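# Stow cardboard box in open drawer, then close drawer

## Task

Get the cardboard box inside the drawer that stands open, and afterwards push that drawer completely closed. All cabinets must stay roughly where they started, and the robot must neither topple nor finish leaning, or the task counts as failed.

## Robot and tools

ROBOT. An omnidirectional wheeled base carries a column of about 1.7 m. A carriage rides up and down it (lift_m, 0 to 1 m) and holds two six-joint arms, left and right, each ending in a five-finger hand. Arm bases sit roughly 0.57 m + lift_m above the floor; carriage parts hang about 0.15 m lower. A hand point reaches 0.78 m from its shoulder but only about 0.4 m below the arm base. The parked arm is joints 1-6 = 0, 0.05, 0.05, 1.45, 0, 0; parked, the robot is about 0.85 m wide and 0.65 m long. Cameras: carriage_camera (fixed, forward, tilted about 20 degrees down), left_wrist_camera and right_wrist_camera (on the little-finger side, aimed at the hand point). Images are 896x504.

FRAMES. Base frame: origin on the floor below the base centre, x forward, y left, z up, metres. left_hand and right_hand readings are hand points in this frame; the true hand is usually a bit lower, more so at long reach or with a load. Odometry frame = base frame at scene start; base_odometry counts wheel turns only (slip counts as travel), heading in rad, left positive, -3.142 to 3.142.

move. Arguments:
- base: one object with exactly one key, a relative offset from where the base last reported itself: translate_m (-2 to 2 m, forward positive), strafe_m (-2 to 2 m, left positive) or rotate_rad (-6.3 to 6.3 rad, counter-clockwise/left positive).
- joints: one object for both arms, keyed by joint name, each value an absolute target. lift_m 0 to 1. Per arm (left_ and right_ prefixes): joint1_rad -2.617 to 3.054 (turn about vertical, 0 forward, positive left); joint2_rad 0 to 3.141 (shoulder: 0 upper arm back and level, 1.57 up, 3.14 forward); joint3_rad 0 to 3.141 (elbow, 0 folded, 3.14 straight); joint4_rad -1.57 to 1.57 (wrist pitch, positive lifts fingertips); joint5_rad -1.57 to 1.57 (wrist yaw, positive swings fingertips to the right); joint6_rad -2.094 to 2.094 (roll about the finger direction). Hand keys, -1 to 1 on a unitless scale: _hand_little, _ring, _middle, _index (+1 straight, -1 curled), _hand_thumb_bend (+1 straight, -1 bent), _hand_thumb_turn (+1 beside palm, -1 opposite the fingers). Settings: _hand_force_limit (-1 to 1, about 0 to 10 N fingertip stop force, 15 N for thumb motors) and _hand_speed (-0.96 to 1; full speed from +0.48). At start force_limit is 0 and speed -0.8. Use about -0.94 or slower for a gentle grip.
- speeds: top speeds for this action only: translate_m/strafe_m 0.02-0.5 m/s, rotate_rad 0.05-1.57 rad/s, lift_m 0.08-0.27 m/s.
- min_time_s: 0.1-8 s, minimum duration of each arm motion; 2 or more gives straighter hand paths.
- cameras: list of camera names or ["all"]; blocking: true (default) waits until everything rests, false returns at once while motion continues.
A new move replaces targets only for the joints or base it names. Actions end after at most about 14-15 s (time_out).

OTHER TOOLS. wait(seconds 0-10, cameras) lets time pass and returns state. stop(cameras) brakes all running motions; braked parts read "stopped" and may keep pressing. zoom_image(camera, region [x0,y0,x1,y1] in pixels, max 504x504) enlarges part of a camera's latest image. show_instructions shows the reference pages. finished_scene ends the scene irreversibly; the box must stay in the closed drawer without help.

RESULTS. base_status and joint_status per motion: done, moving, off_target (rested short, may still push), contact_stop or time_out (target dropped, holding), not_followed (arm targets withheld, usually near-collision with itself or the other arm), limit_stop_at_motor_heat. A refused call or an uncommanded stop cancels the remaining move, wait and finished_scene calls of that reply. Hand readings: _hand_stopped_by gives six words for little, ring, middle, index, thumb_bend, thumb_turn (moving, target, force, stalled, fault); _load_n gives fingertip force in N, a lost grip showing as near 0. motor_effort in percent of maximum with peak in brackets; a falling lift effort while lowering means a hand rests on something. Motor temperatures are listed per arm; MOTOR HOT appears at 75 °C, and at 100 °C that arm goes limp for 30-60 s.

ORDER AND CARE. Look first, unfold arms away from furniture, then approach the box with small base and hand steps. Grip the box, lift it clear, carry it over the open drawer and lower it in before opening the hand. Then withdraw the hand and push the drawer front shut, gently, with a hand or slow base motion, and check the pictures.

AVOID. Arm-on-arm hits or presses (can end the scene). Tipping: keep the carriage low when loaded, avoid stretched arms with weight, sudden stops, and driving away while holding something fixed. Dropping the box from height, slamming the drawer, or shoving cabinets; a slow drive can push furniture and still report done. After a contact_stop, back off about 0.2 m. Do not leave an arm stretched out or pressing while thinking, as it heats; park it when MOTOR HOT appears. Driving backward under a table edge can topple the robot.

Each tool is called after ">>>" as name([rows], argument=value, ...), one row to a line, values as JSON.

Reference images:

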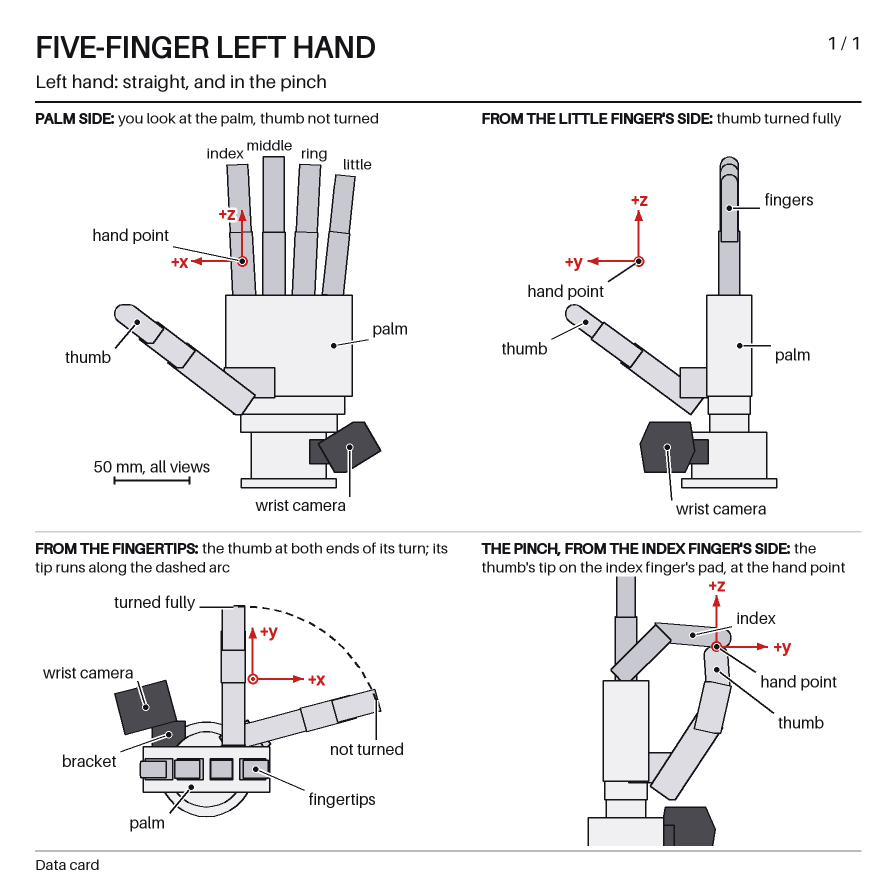

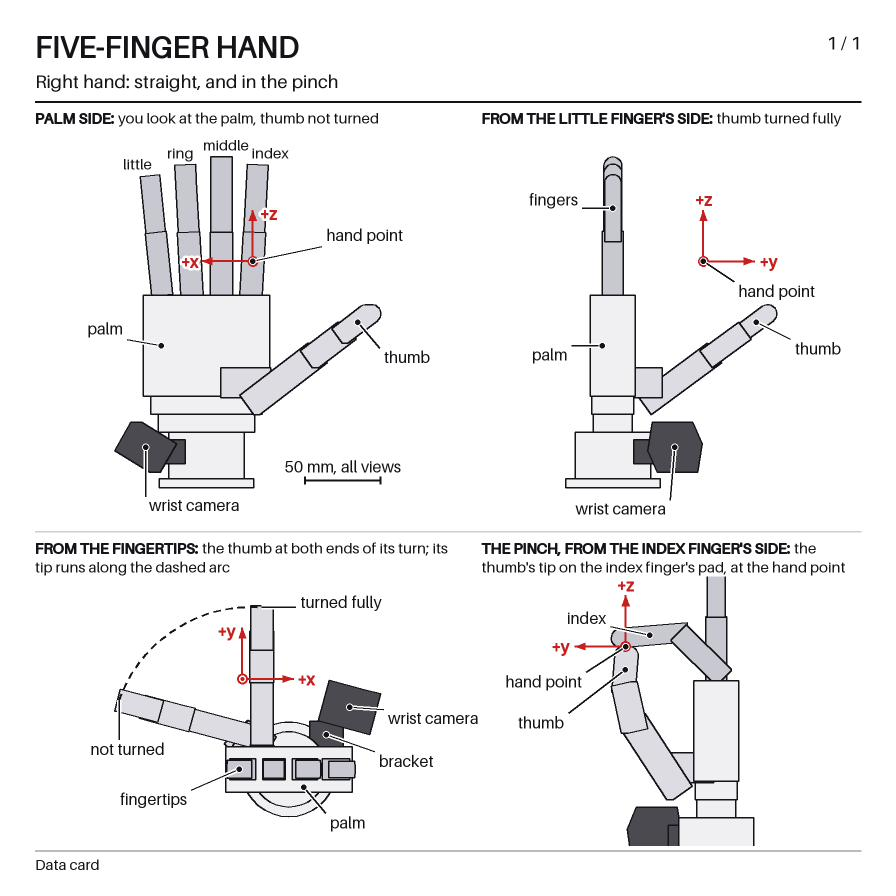

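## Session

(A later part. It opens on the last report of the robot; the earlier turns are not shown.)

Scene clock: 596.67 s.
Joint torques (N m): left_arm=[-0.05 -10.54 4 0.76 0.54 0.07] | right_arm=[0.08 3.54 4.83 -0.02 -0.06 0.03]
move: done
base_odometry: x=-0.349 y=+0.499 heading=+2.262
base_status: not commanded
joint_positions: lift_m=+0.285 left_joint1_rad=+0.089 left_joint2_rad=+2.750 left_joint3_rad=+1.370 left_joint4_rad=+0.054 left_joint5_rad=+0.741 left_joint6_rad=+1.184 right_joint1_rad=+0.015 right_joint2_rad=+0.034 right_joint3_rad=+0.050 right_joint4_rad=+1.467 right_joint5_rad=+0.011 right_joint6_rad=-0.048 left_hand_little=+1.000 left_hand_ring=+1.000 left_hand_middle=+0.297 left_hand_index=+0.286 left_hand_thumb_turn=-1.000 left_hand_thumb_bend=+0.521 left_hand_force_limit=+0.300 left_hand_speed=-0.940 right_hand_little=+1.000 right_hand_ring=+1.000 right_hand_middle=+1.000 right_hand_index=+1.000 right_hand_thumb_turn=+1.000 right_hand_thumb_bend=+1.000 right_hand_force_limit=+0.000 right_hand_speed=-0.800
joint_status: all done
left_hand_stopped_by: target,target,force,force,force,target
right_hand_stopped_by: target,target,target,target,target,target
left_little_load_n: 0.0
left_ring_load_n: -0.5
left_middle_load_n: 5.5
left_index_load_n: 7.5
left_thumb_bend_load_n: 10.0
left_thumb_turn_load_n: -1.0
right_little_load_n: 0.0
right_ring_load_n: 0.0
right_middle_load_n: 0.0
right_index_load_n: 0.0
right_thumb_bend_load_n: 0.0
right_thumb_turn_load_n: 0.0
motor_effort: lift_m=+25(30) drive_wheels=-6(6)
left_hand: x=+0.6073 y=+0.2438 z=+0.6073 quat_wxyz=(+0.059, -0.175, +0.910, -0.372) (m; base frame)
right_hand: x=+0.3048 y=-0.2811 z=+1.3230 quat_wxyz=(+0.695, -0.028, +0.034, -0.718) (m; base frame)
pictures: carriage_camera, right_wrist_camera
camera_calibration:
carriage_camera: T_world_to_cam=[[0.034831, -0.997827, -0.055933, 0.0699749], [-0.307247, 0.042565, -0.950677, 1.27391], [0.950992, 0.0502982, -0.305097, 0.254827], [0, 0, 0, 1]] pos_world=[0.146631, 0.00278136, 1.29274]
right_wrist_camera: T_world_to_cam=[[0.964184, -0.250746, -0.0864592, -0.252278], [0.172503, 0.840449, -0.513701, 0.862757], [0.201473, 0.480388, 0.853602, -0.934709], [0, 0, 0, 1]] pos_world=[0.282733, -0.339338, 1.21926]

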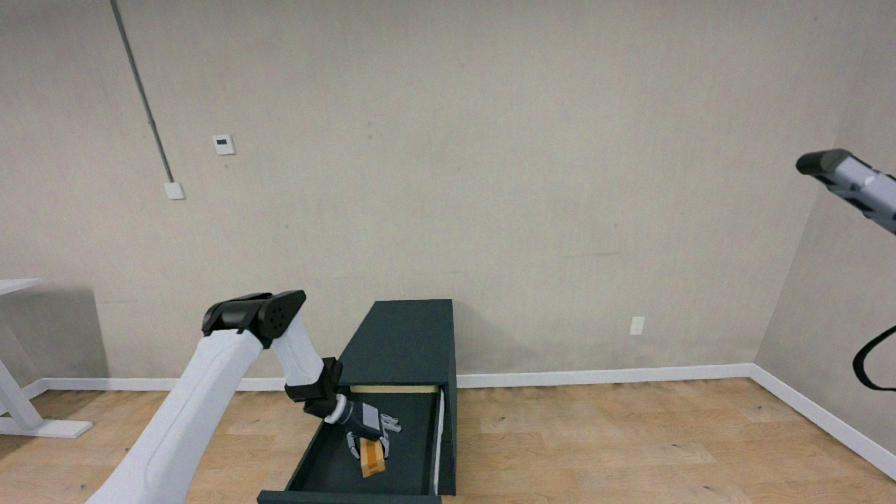

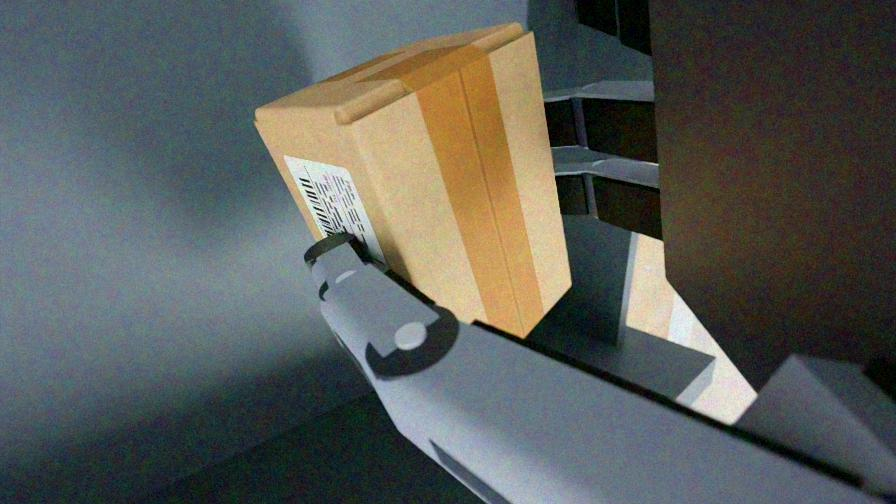

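>>> move(joints={"lift_m": 0.265}, speeds={"lift_m": 0.08})

>>> move(joints={"lift_m": 0.255}, speeds={"lift_m": 0.08}, cameras=["carriage_camera", "right_wrist_camera"])

>>> zoom_image(camera="carriage_camera", region=[280, 300, 500, 504])

Scene clock: 603.37 s.
Joint torques (N m): left_arm=[-0.03 -10.43 4.12 0.78 0.55 0.07] | right_arm=[0.09 3.58 4.94 -0.04 -0.05 0.03]
move: done
base_odometry: x=-0.349 y=+0.499 heading=+2.262
base_status: not commanded
joint_positions: lift_m=+0.265 left_joint1_rad=+0.089 left_joint2_rad=+2.750 left_joint3_rad=+1.371 left_joint4_rad=+0.055 left_joint5_rad=+0.741 left_joint6_rad=+1.184 right_joint1_rad=+0.015 right_joint2_rad=+0.034 right_joint3_rad=+0.050 right_joint4_rad=+1.467 right_joint5_rad=+0.011 right_joint6_rad=-0.048 left_hand_little=+1.000 left_hand_ring=+1.000 left_hand_middle=+0.297 left_hand_index=+0.286 left_hand_thumb_turn=-1.000 left_hand_thumb_bend=+0.521 left_hand_force_limit=+0.300 left_hand_speed=-0.940 right_hand_little=+1.000 right_hand_ring=+1.000 right_hand_middle=+1.000 right_hand_index=+1.000 right_hand_thumb_turn=+1.000 right_hand_thumb_bend=+1.000 right_hand_force_limit=+0.000 right_hand_speed=-0.800
joint_status: all done
left_hand_stopped_by: target,target,force,force,force,target
right_hand_stopped_by: target,target,target,target,target,target
left_little_load_n: 0.0
left_ring_load_n: 0.0
left_middle_load_n: 5.5
left_index_load_n: 7.5
left_thumb_bend_load_n: 10.0
left_thumb_turn_load_n: -1.5
right_little_load_n: 0.0
right_ring_load_n: 0.0
right_middle_load_n: 0.0
right_index_load_n: 0.0
right_thumb_bend_load_n: 0.0
right_thumb_turn_load_n: 0.0
motor_effort: lift_m=+26(29) drive_wheels=-6(6)
left_hand: x=+0.6078 y=+0.2439 z=+0.5873 quat_wxyz=(+0.060, -0.175, +0.910, -0.372) (m; base frame)
right_hand: x=+0.3048 y=-0.2811 z=+1.3030 quat_wxyz=(+0.695, -0.028, +0.034, -0.718) (m; base frame)
pictures: none

Scene clock: 603.87 s.
Joint torques (N m): left_arm=[-0.14 -10.62 3.96 0.81 0.56 0.09] | right_arm=[0.14 3.49 4.82 -0.05 -0.05 0.05]
move: done
base_odometry: x=-0.349 y=+0.499 heading=+2.262
base_status: not commanded
joint_positions: lift_m=+0.255 left_joint1_rad=+0.089 left_joint2_rad=+2.751 left_joint3_rad=+1.371 left_joint4_rad=+0.056 left_joint5_rad=+0.741 left_joint6_rad=+1.184 right_joint1_rad=+0.015 right_joint2_rad=+0.034 right_joint3_rad=+0.050 right_joint4_rad=+1.467 right_joint5_rad=+0.011 right_joint6_rad=-0.048 left_hand_little=+1.000 left_hand_ring=+1.000 left_hand_middle=+0.297 left_hand_index=+0.286 left_hand_thumb_turn=-1.000 left_hand_thumb_bend=+0.521 left_hand_force_limit=+0.300 left_hand_speed=-0.940 right_hand_little=+1.000 right_hand_ring=+1.000 right_hand_middle=+1.000 right_hand_index=+1.000 right_hand_thumb_turn=+1.000 right_hand_thumb_bend=+1.000 right_hand_force_limit=+0.000 right_hand_speed=-0.800
joint_status: all done
left_hand_stopped_by: target,target,force,force,force,target
right_hand_stopped_by: target,target,target,target,target,target
left_little_load_n: 0.0
left_ring_load_n: 0.0
left_middle_load_n: 5.0
left_index_load_n: 7.5
left_thumb_bend_load_n: 10.0
left_thumb_turn_load_n: -1.5
right_little_load_n: 0.0
right_ring_load_n: 0.0
right_middle_load_n: 0.0
right_index_load_n: 0.0
right_thumb_bend_load_n: 0.0
right_thumb_turn_load_n: 0.0
motor_effort: lift_m=+25(29) drive_wheels=-6(6)
left_hand: x=+0.6078 y=+0.2439 z=+0.5772 quat_wxyz=(+0.060, -0.175, +0.910, -0.372) (m; base frame)
right_hand: x=+0.3048 y=-0.2811 z=+1.2930 quat_wxyz=(+0.695, -0.028, +0.034, -0.718) (m; base frame)
pictures: carriage_camera, right_wrist_camera
camera_calibration:
carriage_camera: T_world_to_cam=[[0.034831, -0.997827, -0.055933, 0.0682969], [-0.307247, 0.042565, -0.950677, 1.24539], [0.950992, 0.0502982, -0.305097, 0.245674], [0, 0, 0, 1]] pos_world=[0.146631, 0.00278136, 1.26274]
right_wrist_camera: T_world_to_cam=[[0.964184, -0.250746, -0.0864592, -0.254872], [0.172503, 0.840449, -0.513701, 0.847346], [0.201473, 0.480388, 0.853602, -0.909101], [0, 0, 0, 1]] pos_world=[0.282733, -0.339338, 1.18926]

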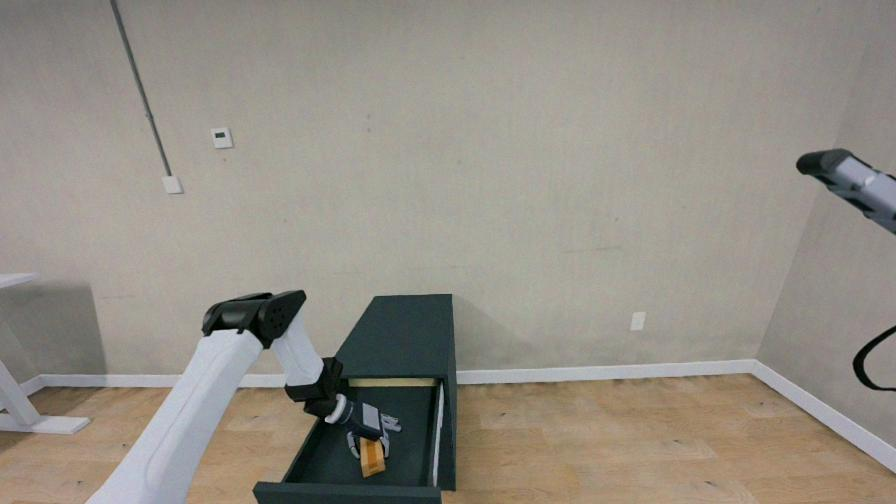

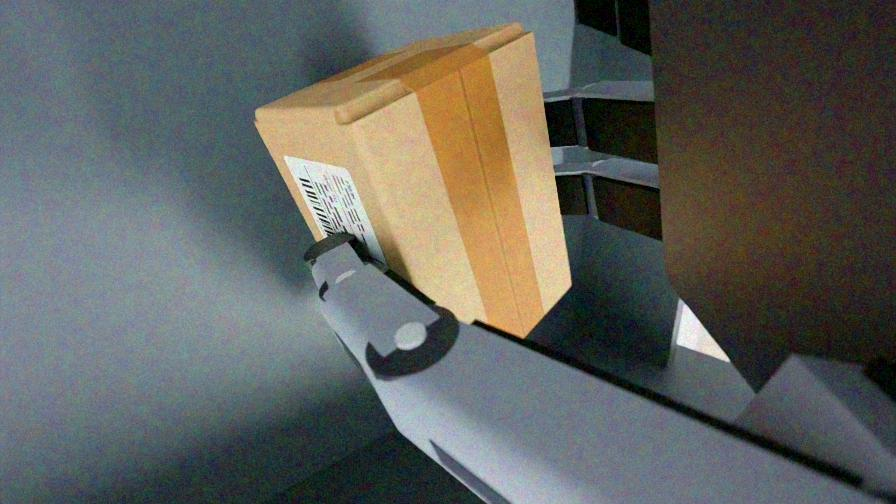

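Scaled by 2.291 from the camera's 896x504 image, which has a finer 1280x720 frame.

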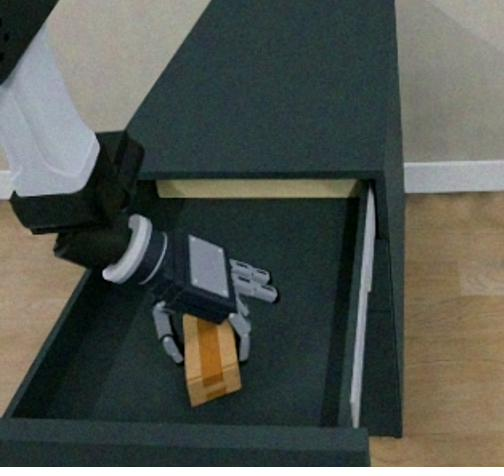

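>>> move(joints={"lift_m": 0.246}, speeds={"lift_m": 0.08})

>>> move(joints={"lift_m": 0.238}, speeds={"lift_m": 0.08}, cameras=["carriage_camera", "right_wrist_camera"])

Scene clock: 608.63 s.
Joint torques (N m): left_arm=[-0.17 -10.55 4.05 0.66 0.53 0.05] | right_arm=[0.01 3.43 4.78 -0.04 -0.03 0.06]
move: done
base_odometry: x=-0.349 y=+0.499 heading=+2.262
base_status: not commanded
joint_positions: lift_m=+0.246 left_joint1_rad=+0.089 left_joint2_rad=+2.751 left_joint3_rad=+1.371 left_joint4_rad=+0.056 left_joint5_rad=+0.741 left_joint6_rad=+1.184 right_joint1_rad=+0.015 right_joint2_rad=+0.034 right_joint3_rad=+0.050 right_joint4_rad=+1.467 right_joint5_rad=+0.011 right_joint6_rad=-0.048 left_hand_little=+1.000 left_hand_ring=+1.000 left_hand_middle=+0.297 left_hand_index=+0.286 left_hand_thumb_turn=-1.000 left_hand_thumb_bend=+0.521 left_hand_force_limit=+0.300 left_hand_speed=-0.940 right_hand_little=+1.000 right_hand_ring=+1.000 right_hand_middle=+1.000 right_hand_index=+1.000 right_hand_thumb_turn=+1.000 right_hand_thumb_bend=+1.000 right_hand_force_limit=+0.000 right_hand_speed=-0.800
joint_status: all done
left_hand_stopped_by: target,target,force,force,force,target
right_hand_stopped_by: target,target,target,target,target,target
left_little_load_n: 0.0
left_ring_load_n: 0.0
left_middle_load_n: 5.0
left_index_load_n: 7.5
left_thumb_bend_load_n: 10.0
left_thumb_turn_load_n: -1.0
right_little_load_n: 0.0
right_ring_load_n: 0.0
right_middle_load_n: 0.0
right_index_load_n: -0.5
right_thumb_bend_load_n: 0.0
right_thumb_turn_load_n: 0.0
motor_effort: lift_m=+25(31) drive_wheels=-6(6)
left_hand: x=+0.6078 y=+0.2438 z=+0.5681 quat_wxyz=(+0.060, -0.175, +0.910, -0.372) (m; base frame)
right_hand: x=+0.3048 y=-0.2811 z=+1.2840 quat_wxyz=(+0.695, -0.028, +0.034, -0.718) (m; base frame)
pictures: none

Scene clock: 609.10 s.
Joint torques (N m): left_arm=[-0.1 -10.91 4.03 0.78 0.52 0.07] | right_arm=[0.13 3.48 4.82 -0.04 -0.04 0.04]
move: done
base_odometry: x=-0.349 y=+0.499 heading=+2.262
base_status: not commanded
joint_positions: lift_m=+0.238 left_joint1_rad=+0.089 left_joint2_rad=+2.753 left_joint3_rad=+1.372 left_joint4_rad=+0.055 left_joint5_rad=+0.741 left_joint6_rad=+1.184 right_joint1_rad=+0.015 right_joint2_rad=+0.034 right_joint3_rad=+0.050 right_joint4_rad=+1.467 right_joint5_rad=+0.011 right_joint6_rad=-0.048 left_hand_little=+1.000 left_hand_ring=+1.000 left_hand_middle=+0.297 left_hand_index=+0.286 left_hand_thumb_turn=-1.000 left_hand_thumb_bend=+0.521 left_hand_force_limit=+0.300 left_hand_speed=-0.940 right_hand_little=+1.000 right_hand_ring=+1.000 right_hand_middle=+1.000 right_hand_index=+1.000 right_hand_thumb_turn=+1.000 right_hand_thumb_bend=+1.000 right_hand_force_limit=+0.000 right_hand_speed=-0.800
joint_status: all done
left_hand_stopped_by: target,target,force,force,force,target
right_hand_stopped_by: target,target,target,target,target,target
left_little_load_n: 0.0
left_ring_load_n: 0.0
left_middle_load_n: 5.0
left_index_load_n: 7.5
left_thumb_bend_load_n: 9.5
left_thumb_turn_load_n: -1.5
right_little_load_n: 0.5
right_ring_load_n: 0.0
right_middle_load_n: 0.0
right_index_load_n: 0.0
right_thumb_bend_load_n: 0.0
right_thumb_turn_load_n: 0.0
motor_effort: lift_m=+25(27) drive_wheels=-6(6)
left_hand: x=+0.6073 y=+0.2438 z=+0.5595 quat_wxyz=(+0.059, -0.175, +0.910, -0.372) (m; base frame)
right_hand: x=+0.3048 y=-0.2811 z=+1.2760 quat_wxyz=(+0.695, -0.028, +0.034, -0.718) (m; base frame)
pictures: carriage_camera, right_wrist_camera
camera_calibration:
carriage_camera: T_world_to_cam=[[0.034831, -0.997827, -0.055933, 0.0673461], [-0.307247, 0.042565, -0.950677, 1.22923], [0.950992, 0.0502982, -0.305097, 0.240487], [0, 0, 0, 1]] pos_world=[0.146631, 0.00278136, 1.24574]
right_wrist_camera: T_world_to_cam=[[0.964184, -0.250746, -0.0864592, -0.256342], [0.172503, 0.840449, -0.513701, 0.838613], [0.201473, 0.480388, 0.853602, -0.89459], [0, 0, 0, 1]] pos_world=[0.282733, -0.339338, 1.17226]

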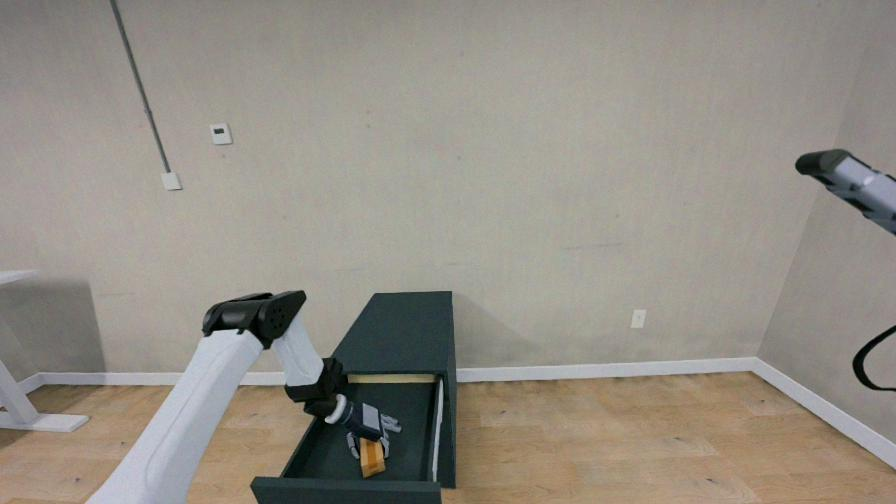

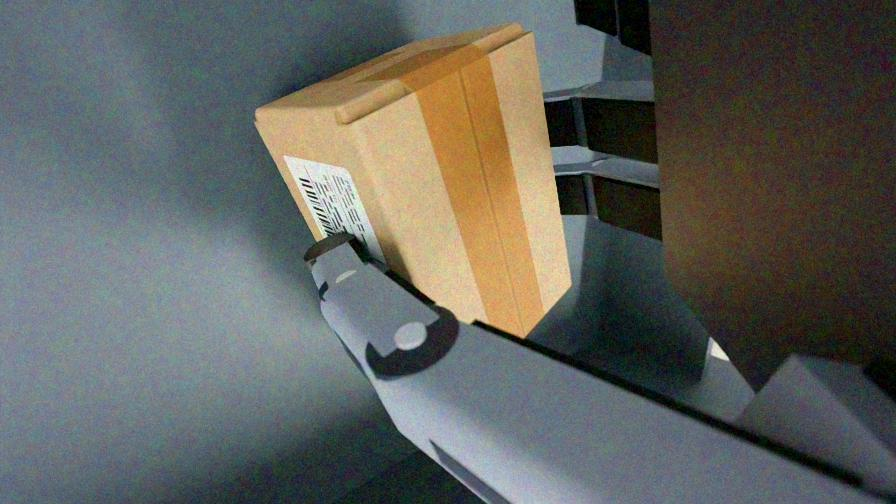

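>>> move(joints={"lift_m": 0.230}, speeds={"lift_m": 0.08})

>>> move(joints={"lift_m": 0.222}, speeds={"lift_m": 0.08}, cameras=["carriage_camera", "right_wrist_camera"])

>>> zoom_image(camera="carriage_camera", region=[280, 300, 500, 504])

Scene clock: 616.60 s.
Joint torques (N m): left_arm=[-0.57 -10.81 3.93 0.81 0.33 0.09] | right_arm=[0.12 3.44 4.92 -0.06 -0.04 0.05]
move: done
base_odometry: x=-0.349 y=+0.499 heading=+2.262
base_status: not commanded
joint_positions: lift_m=+0.230 left_joint1_rad=+0.094 left_joint2_rad=+2.752 left_joint3_rad=+1.372 left_joint4_rad=+0.054 left_joint5_rad=+0.762 left_joint6_rad=+1.184 right_joint1_rad=+0.015 right_joint2_rad=+0.034 right_joint3_rad=+0.050 right_joint4_rad=+1.467 right_joint5_rad=+0.011 right_joint6_rad=-0.048 left_hand_little=+1.000 left_hand_ring=+1.000 left_hand_middle=+0.297 left_hand_index=+0.286 left_hand_thumb_turn=-1.000 left_hand_thumb_bend=+0.522 left_hand_force_limit=+0.300 left_hand_speed=-0.940 right_hand_little=+1.000 right_hand_ring=+1.000 right_hand_middle=+1.000 right_hand_index=+1.000 right_hand_thumb_turn=+1.000 right_hand_thumb_bend=+1.000 right_hand_force_limit=+0.000 right_hand_speed=-0.800
joint_status: all done
left_hand_stopped_by: target,target,force,force,force,target
right_hand_stopped_by: target,target,target,target,target,target
left_little_load_n: 0.0
left_ring_load_n: 0.0
left_middle_load_n: 4.5
left_index_load_n: 7.5
left_thumb_bend_load_n: 10.0
left_thumb_turn_load_n: -1.0
right_little_load_n: 0.0
right_ring_load_n: 0.0
right_middle_load_n: 0.0
right_index_load_n: 0.0
right_thumb_bend_load_n: 0.0
right_thumb_turn_load_n: 0.0
motor_effort: lift_m=+23(29) drive_wheels=+4(6)
left_hand: x=+0.6076 y=+0.2422 z=+0.5542 quat_wxyz=(+0.058, -0.175, +0.906, -0.382) (m; base frame)
right_hand: x=+0.3048 y=-0.2811 z=+1.2682 quat_wxyz=(+0.695, -0.028, +0.034, -0.718) (m; base frame)
pictures: none

Scene clock: 617.10 s.
Joint torques (N m): left_arm=[-1.17 -9.36 4.01 1.07 0.15 0.06] | right_arm=[0.1 3.59 4.75 -0.06 -0.06 0.08]
move: done
base_odometry: x=-0.349 y=+0.499 heading=+2.262
base_status: not commanded
joint_positions: lift_m=+0.223 left_joint1_rad=+0.101 left_joint2_rad=+2.736 left_joint3_rad=+1.372 left_joint4_rad=+0.030 left_joint5_rad=+0.778 left_joint6_rad=+1.184 right_joint1_rad=+0.015 right_joint2_rad=+0.034 right_joint3_rad=+0.050 right_joint4_rad=+1.467 right_joint5_rad=+0.011 right_joint6_rad=-0.048 left_hand_little=+1.000 left_hand_ring=+1.000 left_hand_middle=+0.297 left_hand_index=+0.286 left_hand_thumb_turn=-1.000 left_hand_thumb_bend=+0.522 left_hand_force_limit=+0.300 left_hand_speed=-0.940 right_hand_little=+1.000 right_hand_ring=+1.000 right_hand_middle=+1.000 right_hand_index=+1.000 right_hand_thumb_turn=+1.000 right_hand_thumb_bend=+1.000 right_hand_force_limit=+0.000 right_hand_speed=-0.800
joint_status: all done
left_hand_stopped_by: target,target,force,force,force,target
right_hand_stopped_by: target,target,target,target,target,target
left_little_load_n: 0.0
left_ring_load_n: 0.0
left_middle_load_n: 2.0
left_index_load_n: 5.5
left_thumb_bend_load_n: 9.5
left_thumb_turn_load_n: 0.0
right_little_load_n: 0.0
right_ring_load_n: 0.0
right_middle_load_n: 0.0
right_index_load_n: 0.0
right_thumb_bend_load_n: 0.0
right_thumb_turn_load_n: 0.0
motor_effort: lift_m=+22(26) drive_wheels=+4(6)
left_hand: x=+0.6079 y=+0.2421 z=+0.5533 quat_wxyz=(+0.055, -0.178, +0.902, -0.388) (m; base frame)
right_hand: x=+0.3048 y=-0.2811 z=+1.2603 quat_wxyz=(+0.695, -0.028, +0.034, -0.718) (m; base frame)
pictures: carriage_camera, right_wrist_camera
camera_calibration:
carriage_camera: T_world_to_cam=[[0.034831, -0.997827, -0.055933, 0.0664679], [-0.307247, 0.042565, -0.950677, 1.21431], [0.950992, 0.0502982, -0.305097, 0.235697], [0, 0, 0, 1]] pos_world=[0.146631, 0.00278136, 1.23004]
right_wrist_camera: T_world_to_cam=[[0.964184, -0.250746, -0.0864592, -0.257699], [0.172503, 0.840449, -0.513701, 0.830548], [0.201473, 0.480388, 0.853602, -0.881189], [0, 0, 0, 1]] pos_world=[0.282733, -0.339338, 1.15656]

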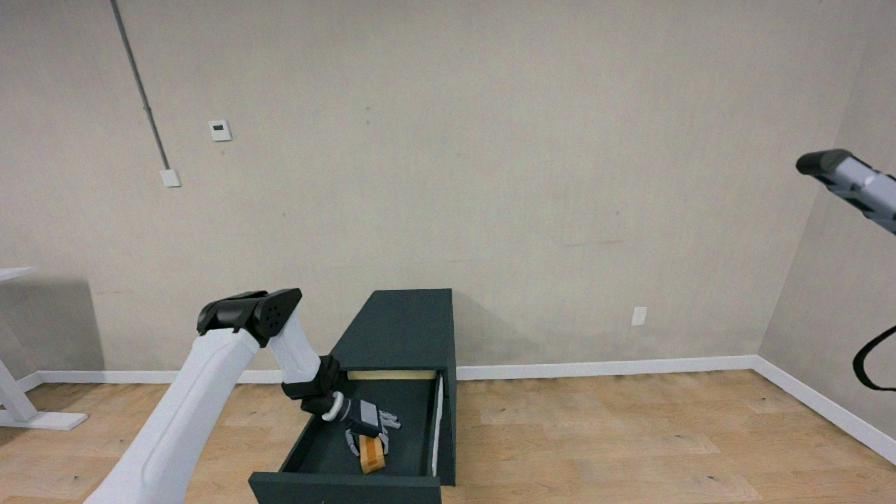

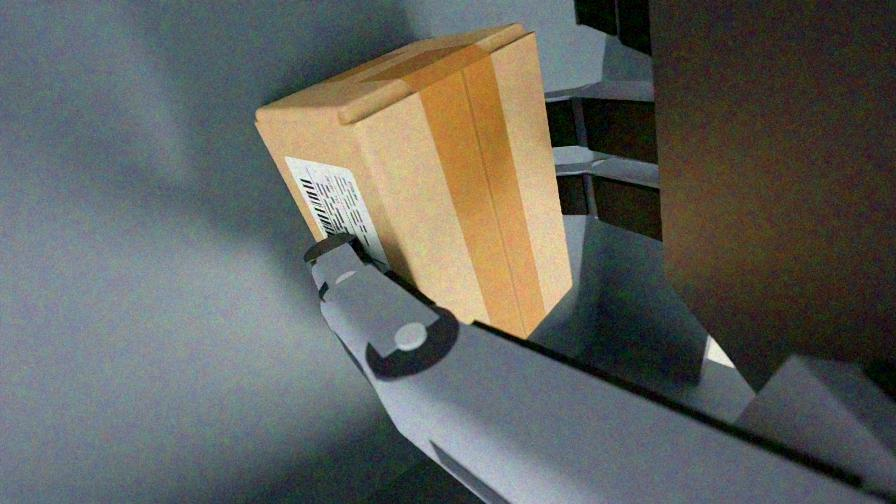

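Scaled by 2.291 from the camera's 896x504 image, which has a finer 1280x720 frame.

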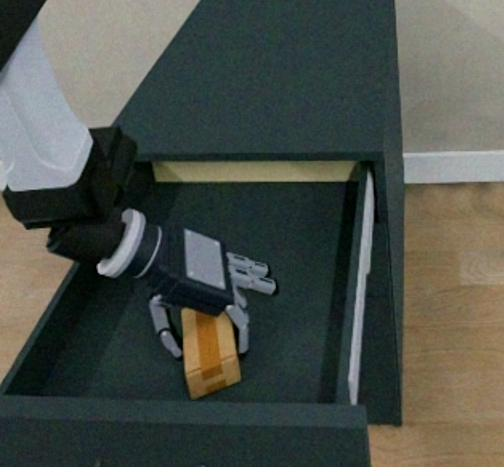

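>>> move(joints={"lift_m": 0.232}, speeds={"lift_m": 0.08})

>>> move(joints={"left_hand_thumb_bend": 1.0, "left_hand_index": 1.0, "left_hand_middle": 1.0, "left_hand_speed": -0.88}, cameras=["carriage_camera", "right_wrist_camera"])

>>> zoom_image(camera="carriage_camera", region=[280, 300, 500, 504])

Scene clock: 623.60 s.
Joint torques (N m): left_arm=[-0.79 -9.46 3.95 0.89 0.46 0.05] | right_arm=[0.12 3.45 4.79 -0.04 -0.04 0.03]
move: done
base_odometry: x=-0.349 y=+0.499 heading=+2.262
base_status: not commanded
joint_positions: lift_m=+0.232 left_joint1_rad=+0.095 left_joint2_rad=+2.740 left_joint3_rad=+1.372 left_joint4_rad=+0.046 left_joint5_rad=+0.751 left_joint6_rad=+1.185 right_joint1_rad=+0.015 right_joint2_rad=+0.034 right_joint3_rad=+0.050 right_joint4_rad=+1.468 right_joint5_rad=+0.011 right_joint6_rad=-0.048 left_hand_little=+1.000 left_hand_ring=+1.000 left_hand_middle=+0.297 left_hand_index=+0.286 left_hand_thumb_turn=-1.000 left_hand_thumb_bend=+0.522 left_hand_force_limit=+0.300 left_hand_speed=-0.940 right_hand_little=+1.000 right_hand_ring=+1.000 right_hand_middle=+1.000 right_hand_index=+1.000 right_hand_thumb_turn=+1.000 right_hand_thumb_bend=+1.000 right_hand_force_limit=+0.000 right_hand_speed=-0.800
joint_status: all done
left_hand_stopped_by: target,target,force,force,force,target
right_hand_stopped_by: target,target,target,target,target,target
left_little_load_n: 0.0
left_ring_load_n: 0.0
left_middle_load_n: 4.5
left_index_load_n: 7.0
left_thumb_bend_load_n: 9.0
left_thumb_turn_load_n: -1.0
right_little_load_n: 0.0
right_ring_load_n: 0.0
right_middle_load_n: 0.0
right_index_load_n: 0.0
right_thumb_bend_load_n: 0.0
right_thumb_turn_load_n: 0.0
motor_effort: lift_m=+31(38) drive_wheels=-6(6)
left_hand: x=+0.6104 y=+0.2449 z=+0.5585 quat_wxyz=(+0.062, -0.176, +0.907, -0.377) (m; base frame)
right_hand: x=+0.3047 y=-0.2811 z=+1.2695 quat_wxyz=(+0.695, -0.028, +0.033, -0.718) (m; base frame)
pictures: none

Scene clock: 626.87 s.
Joint torques (N m): left_arm=[-0.73 -9.69 3.96 0.9 0.46 0.09] | right_arm=[0.05 3.54 4.85 -0.07 -0.04 0.01]
move: done
base_odometry: x=-0.349 y=+0.499 heading=+2.262
base_status: not commanded
joint_positions: lift_m=+0.232 left_joint1_rad=+0.095 left_joint2_rad=+2.740 left_joint3_rad=+1.372 left_joint4_rad=+0.047 left_joint5_rad=+0.750 left_joint6_rad=+1.185 right_joint1_rad=+0.015 right_joint2_rad=+0.034 right_joint3_rad=+0.050 right_joint4_rad=+1.468 right_joint5_rad=+0.011 right_joint6_rad=-0.048 left_hand_little=+1.000 left_hand_ring=+1.000 left_hand_middle=+1.000 left_hand_index=+1.000 left_hand_thumb_turn=-1.000 left_hand_thumb_bend=+1.000 left_hand_force_limit=+0.300 left_hand_speed=-0.880 right_hand_little=+1.000 right_hand_ring=+1.000 right_hand_middle=+1.000 right_hand_index=+1.000 right_hand_thumb_turn=+1.000 right_hand_thumb_bend=+1.000 right_hand_force_limit=+0.000 right_hand_speed=-0.800
joint_status: all done
left_hand_stopped_by: target,target,target,target,target,target
right_hand_stopped_by: target,target,target,target,target,target
left_little_load_n: 0.0
left_ring_load_n: 0.0
left_middle_load_n: 0.0
left_index_load_n: 0.0
left_thumb_bend_load_n: 0.0
left_thumb_turn_load_n: 0.0
right_little_load_n: 0.0
right_ring_load_n: 0.0
right_middle_load_n: 0.0
right_index_load_n: 0.0
right_thumb_bend_load_n: 0.0
right_thumb_turn_load_n: 0.0
motor_effort: lift_m=+31(31) drive_wheels=+4(6)
left_hand: x=+0.6105 y=+0.2449 z=+0.5585 quat_wxyz=(+0.062, -0.176, +0.907, -0.376) (m; base frame)
right_hand: x=+0.3047 y=-0.2811 z=+1.2695 quat_wxyz=(+0.695, -0.028, +0.033, -0.718) (m; base frame)
pictures: carriage_camera, right_wrist_camera
camera_calibration:
carriage_camera: T_world_to_cam=[[0.034831, -0.997827, -0.055933, 0.0669769], [-0.307247, 0.042565, -0.950677, 1.22296], [0.950992, 0.0502982, -0.305097, 0.238474], [0, 0, 0, 1]] pos_world=[0.146631, 0.00278136, 1.23914]
right_wrist_camera: T_world_to_cam=[[0.964212, -0.250758, -0.0861102, -0.257228], [0.172702, 0.840452, -0.513629, 0.835153], [0.201168, 0.480376, 0.85368, -0.889031], [0, 0, 0, 1]] pos_world=[0.282634, -0.339338, 1.16576]

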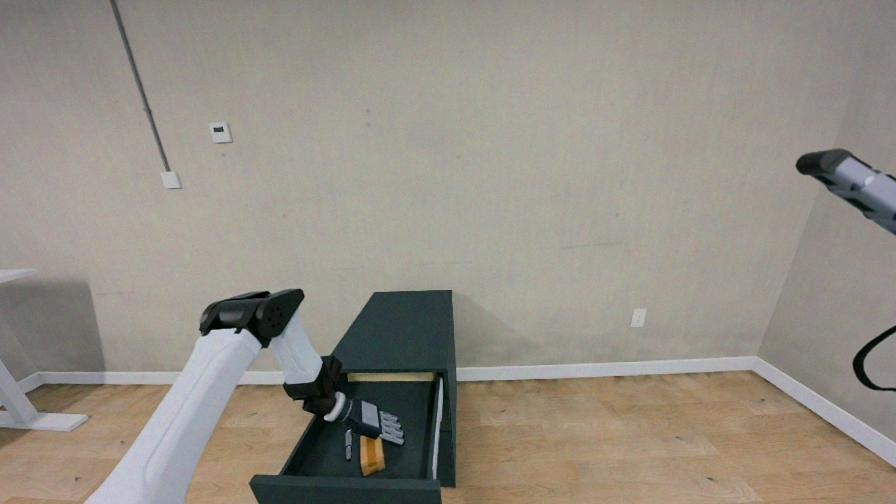

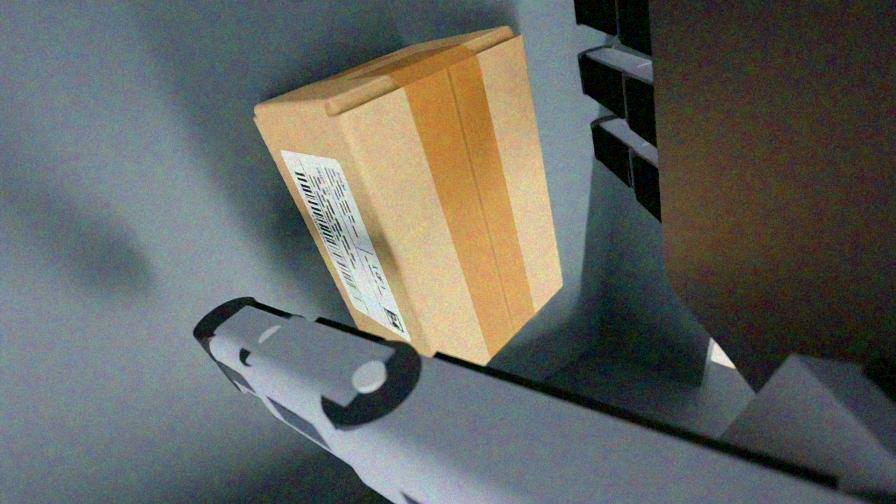

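Scaled by 2.291 from the camera's 896x504 image, which has a finer 1280x720 frame.

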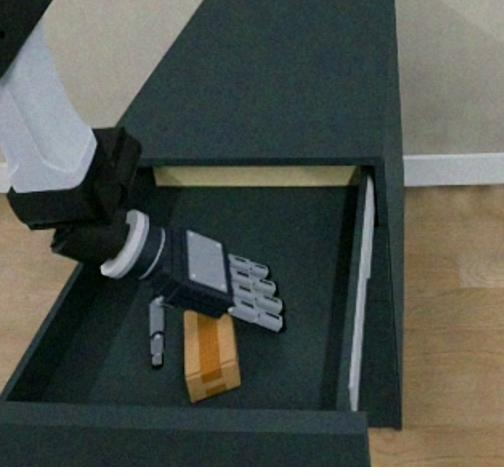

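>>> move(joints={"lift_m": 0.5}, speeds={"lift_m": 0.12}, cameras=["carriage_camera", "right_wrist_camera"])

>>> zoom_image(camera="carriage_camera", region=[280, 300, 500, 504])

>>> move(base={"translate_m": -0.5}, speeds={"translate_m": 0.25})

>>> move(joints={"left_joint1_rad": 0.0, "left_joint2_rad": 2.731, "left_joint3_rad": 1.34, "left_joint4_rad": 1.40, "left_joint5_rad": 0.0, "left_joint6_rad": 0.0, "left_hand_thumb_turn": 1.0, "left_hand_speed": -0.5}, min_time_s=4, cameras=["carriage_camera", "right_wrist_camera"])

Scene clock: 658.47 s.
Joint torques (N m): left_arm=[-0.77 -10 3.9 0.81 0.44 0.06] | right_arm=[0.1 3.6 4.94 -0.03 -0.06 0.04]
move: done
base_odometry: x=-0.349 y=+0.499 heading=+2.262
base_status: not commanded
joint_positions: lift_m=+0.500 left_joint1_rad=+0.095 left_joint2_rad=+2.744 left_joint3_rad=+1.372 left_joint4_rad=+0.053 left_joint5_rad=+0.749 left_joint6_rad=+1.185 right_joint1_rad=+0.015 right_joint2_rad=+0.034 right_joint3_rad=+0.050 right_joint4_rad=+1.468 right_joint5_rad=+0.011 right_joint6_rad=-0.048 left_hand_little=+1.000 left_hand_ring=+1.000 left_hand_middle=+1.000 left_hand_index=+1.000 left_hand_thumb_turn=-1.000 left_hand_thumb_bend=+1.000 left_hand_force_limit=+0.300 left_hand_speed=-0.880 right_hand_little=+1.000 right_hand_ring=+1.000 right_hand_middle=+1.000 right_hand_index=+1.000 right_hand_thumb_turn=+1.000 right_hand_thumb_bend=+1.000 right_hand_force_limit=+0.000 right_hand_speed=-0.800
joint_status: all done
left_hand_stopped_by: target,target,target,target,target,target
right_hand_stopped_by: target,target,target,target,target,target
left_little_load_n: 0.0
left_ring_load_n: 0.0
left_middle_load_n: 0.0
left_index_load_n: 0.0
left_thumb_bend_load_n: 0.0
left_thumb_turn_load_n: 0.0
right_little_load_n: 0.0
right_ring_load_n: 0.0
right_middle_load_n: 0.0
right_index_load_n: 0.0
right_thumb_bend_load_n: 0.0
right_thumb_turn_load_n: 0.0
motor_effort: lift_m=+30(40) drive_wheels=+4(6)
left_hand: x=+0.6106 y=+0.2451 z=+0.8250 quat_wxyz=(+0.063, -0.175, +0.908, -0.376) (m; base frame)
right_hand: x=+0.3047 y=-0.2811 z=+1.5375 quat_wxyz=(+0.695, -0.028, +0.033, -0.718) (m; base frame)
pictures: carriage_camera, right_wrist_camera
camera_calibration:
carriage_camera: T_world_to_cam=[[0.034831, -0.997827, -0.055933, 0.0819725], [-0.307247, 0.042565, -0.950677, 1.47783], [0.950992, 0.0502982, -0.305097, 0.32027], [0, 0, 0, 1]] pos_world=[0.146631, 0.00278136, 1.50724]
right_wrist_camera: T_world_to_cam=[[0.964212, -0.250758, -0.0861102, -0.23415], [0.172702, 0.840452, -0.513629, 0.972806], [0.201168, 0.480376, 0.85368, -1.11782], [0, 0, 0, 1]] pos_world=[0.282634, -0.339338, 1.43376]

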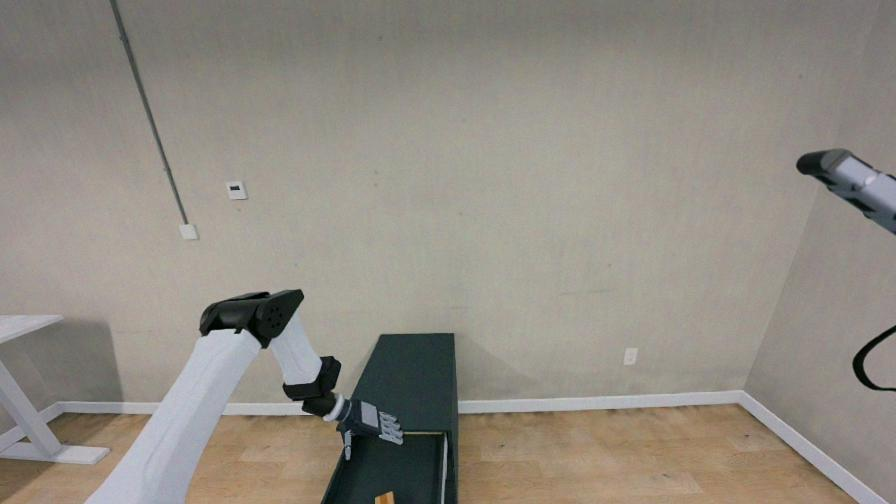

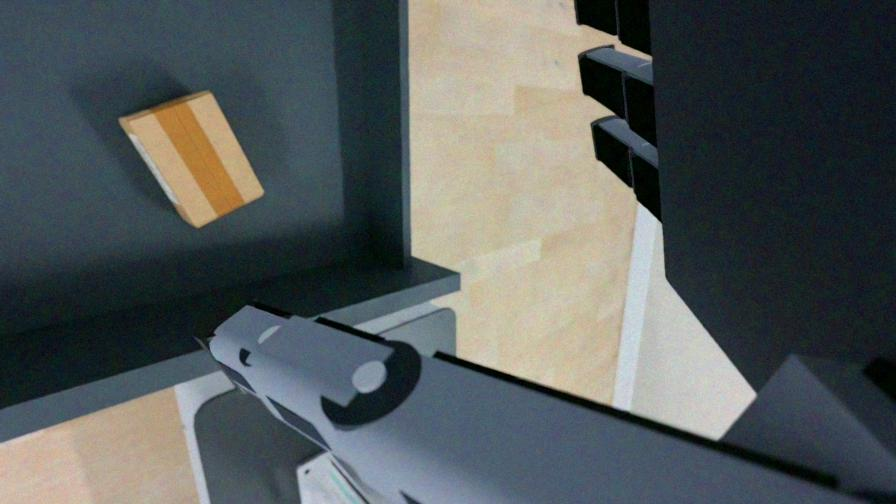

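Scaled by 2.291 from the camera's 896x504 image, which has a finer 1280x720 frame.

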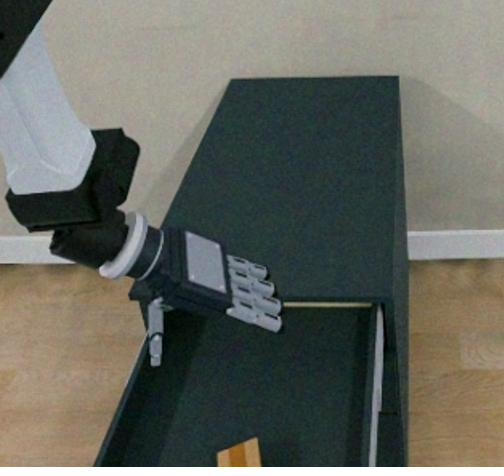

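Scene clock: 661.87 s.
Joint torques (N m): left_arm=[-0.65 -10.1 4.08 0.81 0.48 0.05] | right_arm=[0.18 3.44 4.82 -0.05 -0.08 0.03]
move: done
base_odometry: x=-0.030 y=+0.114 heading=+2.262
base_status: done
joint_positions: lift_m=+0.500 left_joint1_rad=+0.094 left_joint2_rad=+2.744 left_joint3_rad=+1.372 left_joint4_rad=+0.056 left_joint5_rad=+0.747 left_joint6_rad=+1.185 right_joint1_rad=+0.015 right_joint2_rad=+0.034 right_joint3_rad=+0.050 right_joint4_rad=+1.468 right_joint5_rad=+0.011 right_joint6_rad=-0.048 left_hand_little=+1.000 left_hand_ring=+1.000 left_hand_middle=+1.000 left_hand_index=+1.000 left_hand_thumb_turn=-1.000 left_hand_thumb_bend=+1.000 left_hand_force_limit=+0.300 left_hand_speed=-0.880 right_hand_little=+1.000 right_hand_ring=+1.000 right_hand_middle=+1.000 right_hand_index=+1.000 right_hand_thumb_turn=+1.000 right_hand_thumb_bend=+1.000 right_hand_force_limit=+0.000 right_hand_speed=-0.800
joint_status: not commanded
left_hand_stopped_by: target,target,target,target,target,target
right_hand_stopped_by: target,target,target,target,target,target
left_little_load_n: 0.0
left_ring_load_n: 0.0
left_middle_load_n: 0.0
left_index_load_n: 0.5
left_thumb_bend_load_n: 0.0
left_thumb_turn_load_n: 0.0
right_little_load_n: 0.0
right_ring_load_n: 0.0
right_middle_load_n: 0.0
right_index_load_n: 0.0
right_thumb_bend_load_n: 0.0
right_thumb_turn_load_n: 0.0
motor_effort: lift_m=+30(31) drive_wheels=-2(20)
left_hand: x=+0.6111 y=+0.2449 z=+0.8248 quat_wxyz=(+0.064, -0.175, +0.908, -0.375) (m; base frame)
right_hand: x=+0.3047 y=-0.2811 z=+1.5375 quat_wxyz=(+0.695, -0.028, +0.033, -0.718) (m; base frame)
pictures: none

Scene clock: 666.17 s.
Joint torques (N m): left_arm=[-0.8 -12.16 3.18 2.35 -0.1 -0.18] | right_arm=[-0.01 3.49 4.82 -0.06 -0.05 0.04]
move: done
base_odometry: x=-0.030 y=+0.114 heading=+2.262
base_status: not commanded
joint_positions: lift_m=+0.500 left_joint1_rad=+0.008 left_joint2_rad=+2.744 left_joint3_rad=+1.349 left_joint4_rad=+1.378 left_joint5_rad=+0.009 left_joint6_rad=+0.013 right_joint1_rad=+0.015 right_joint2_rad=+0.034 right_joint3_rad=+0.050 right_joint4_rad=+1.468 right_joint5_rad=+0.011 right_joint6_rad=-0.048 left_hand_little=+1.000 left_hand_ring=+1.000 left_hand_middle=+1.000 left_hand_index=+1.000 left_hand_thumb_turn=+1.000 left_hand_thumb_bend=+1.000 left_hand_force_limit=+0.300 left_hand_speed=-0.500 right_hand_little=+1.000 right_hand_ring=+1.000 right_hand_middle=+1.000 right_hand_index=+1.000 right_hand_thumb_turn=+1.000 right_hand_thumb_bend=+1.000 right_hand_force_limit=+0.000 right_hand_speed=-0.800
joint_status: all done
left_hand_stopped_by: target,target,target,target,target,target
right_hand_stopped_by: target,target,target,target,target,target
left_little_load_n: 0.0
left_ring_load_n: 0.0
left_middle_load_n: 0.0
left_index_load_n: 0.0
left_thumb_bend_load_n: 0.0
left_thumb_turn_load_n: 0.0
right_little_load_n: 0.0
right_ring_load_n: 0.0
right_middle_load_n: 0.0
right_index_load_n: 0.0
right_thumb_bend_load_n: 0.0
right_thumb_turn_load_n: 0.0
motor_effort: lift_m=+30(31) drive_wheels=-2(3)
left_hand: x=+0.8528 y=+0.2816 z=+1.0087 quat_wxyz=(+0.498, -0.501, +0.508, -0.493) (m; base frame)
right_hand: x=+0.3047 y=-0.2811 z=+1.5375 quat_wxyz=(+0.695, -0.028, +0.033, -0.718) (m; base frame)
pictures: carriage_camera, right_wrist_camera
camera_calibration:
carriage_camera: T_world_to_cam=[[0.034831, -0.997827, -0.055933, 0.0819725], [-0.307247, 0.042565, -0.950677, 1.47783], [0.950992, 0.0502982, -0.305097, 0.32027], [0, 0, 0, 1]] pos_world=[0.146631, 0.00278136, 1.50724]
right_wrist_camera: T_world_to_cam=[[0.964212, -0.250758, -0.0861102, -0.23415], [0.172702, 0.840452, -0.513629, 0.972806], [0.201168, 0.480376, 0.85368, -1.11782], [0, 0, 0, 1]] pos_world=[0.282634, -0.339338, 1.43376]

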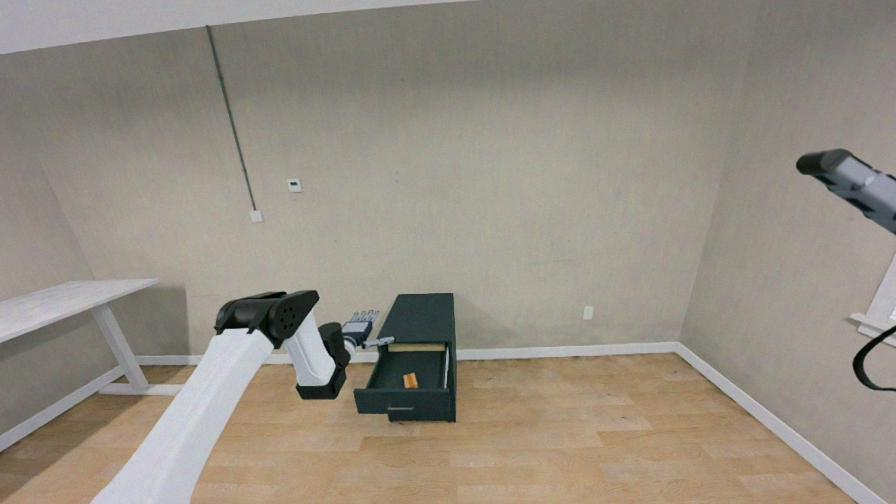

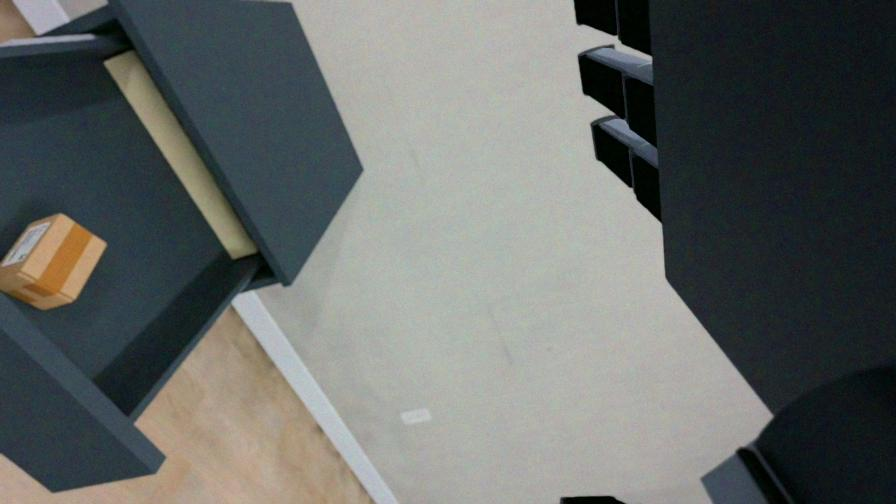

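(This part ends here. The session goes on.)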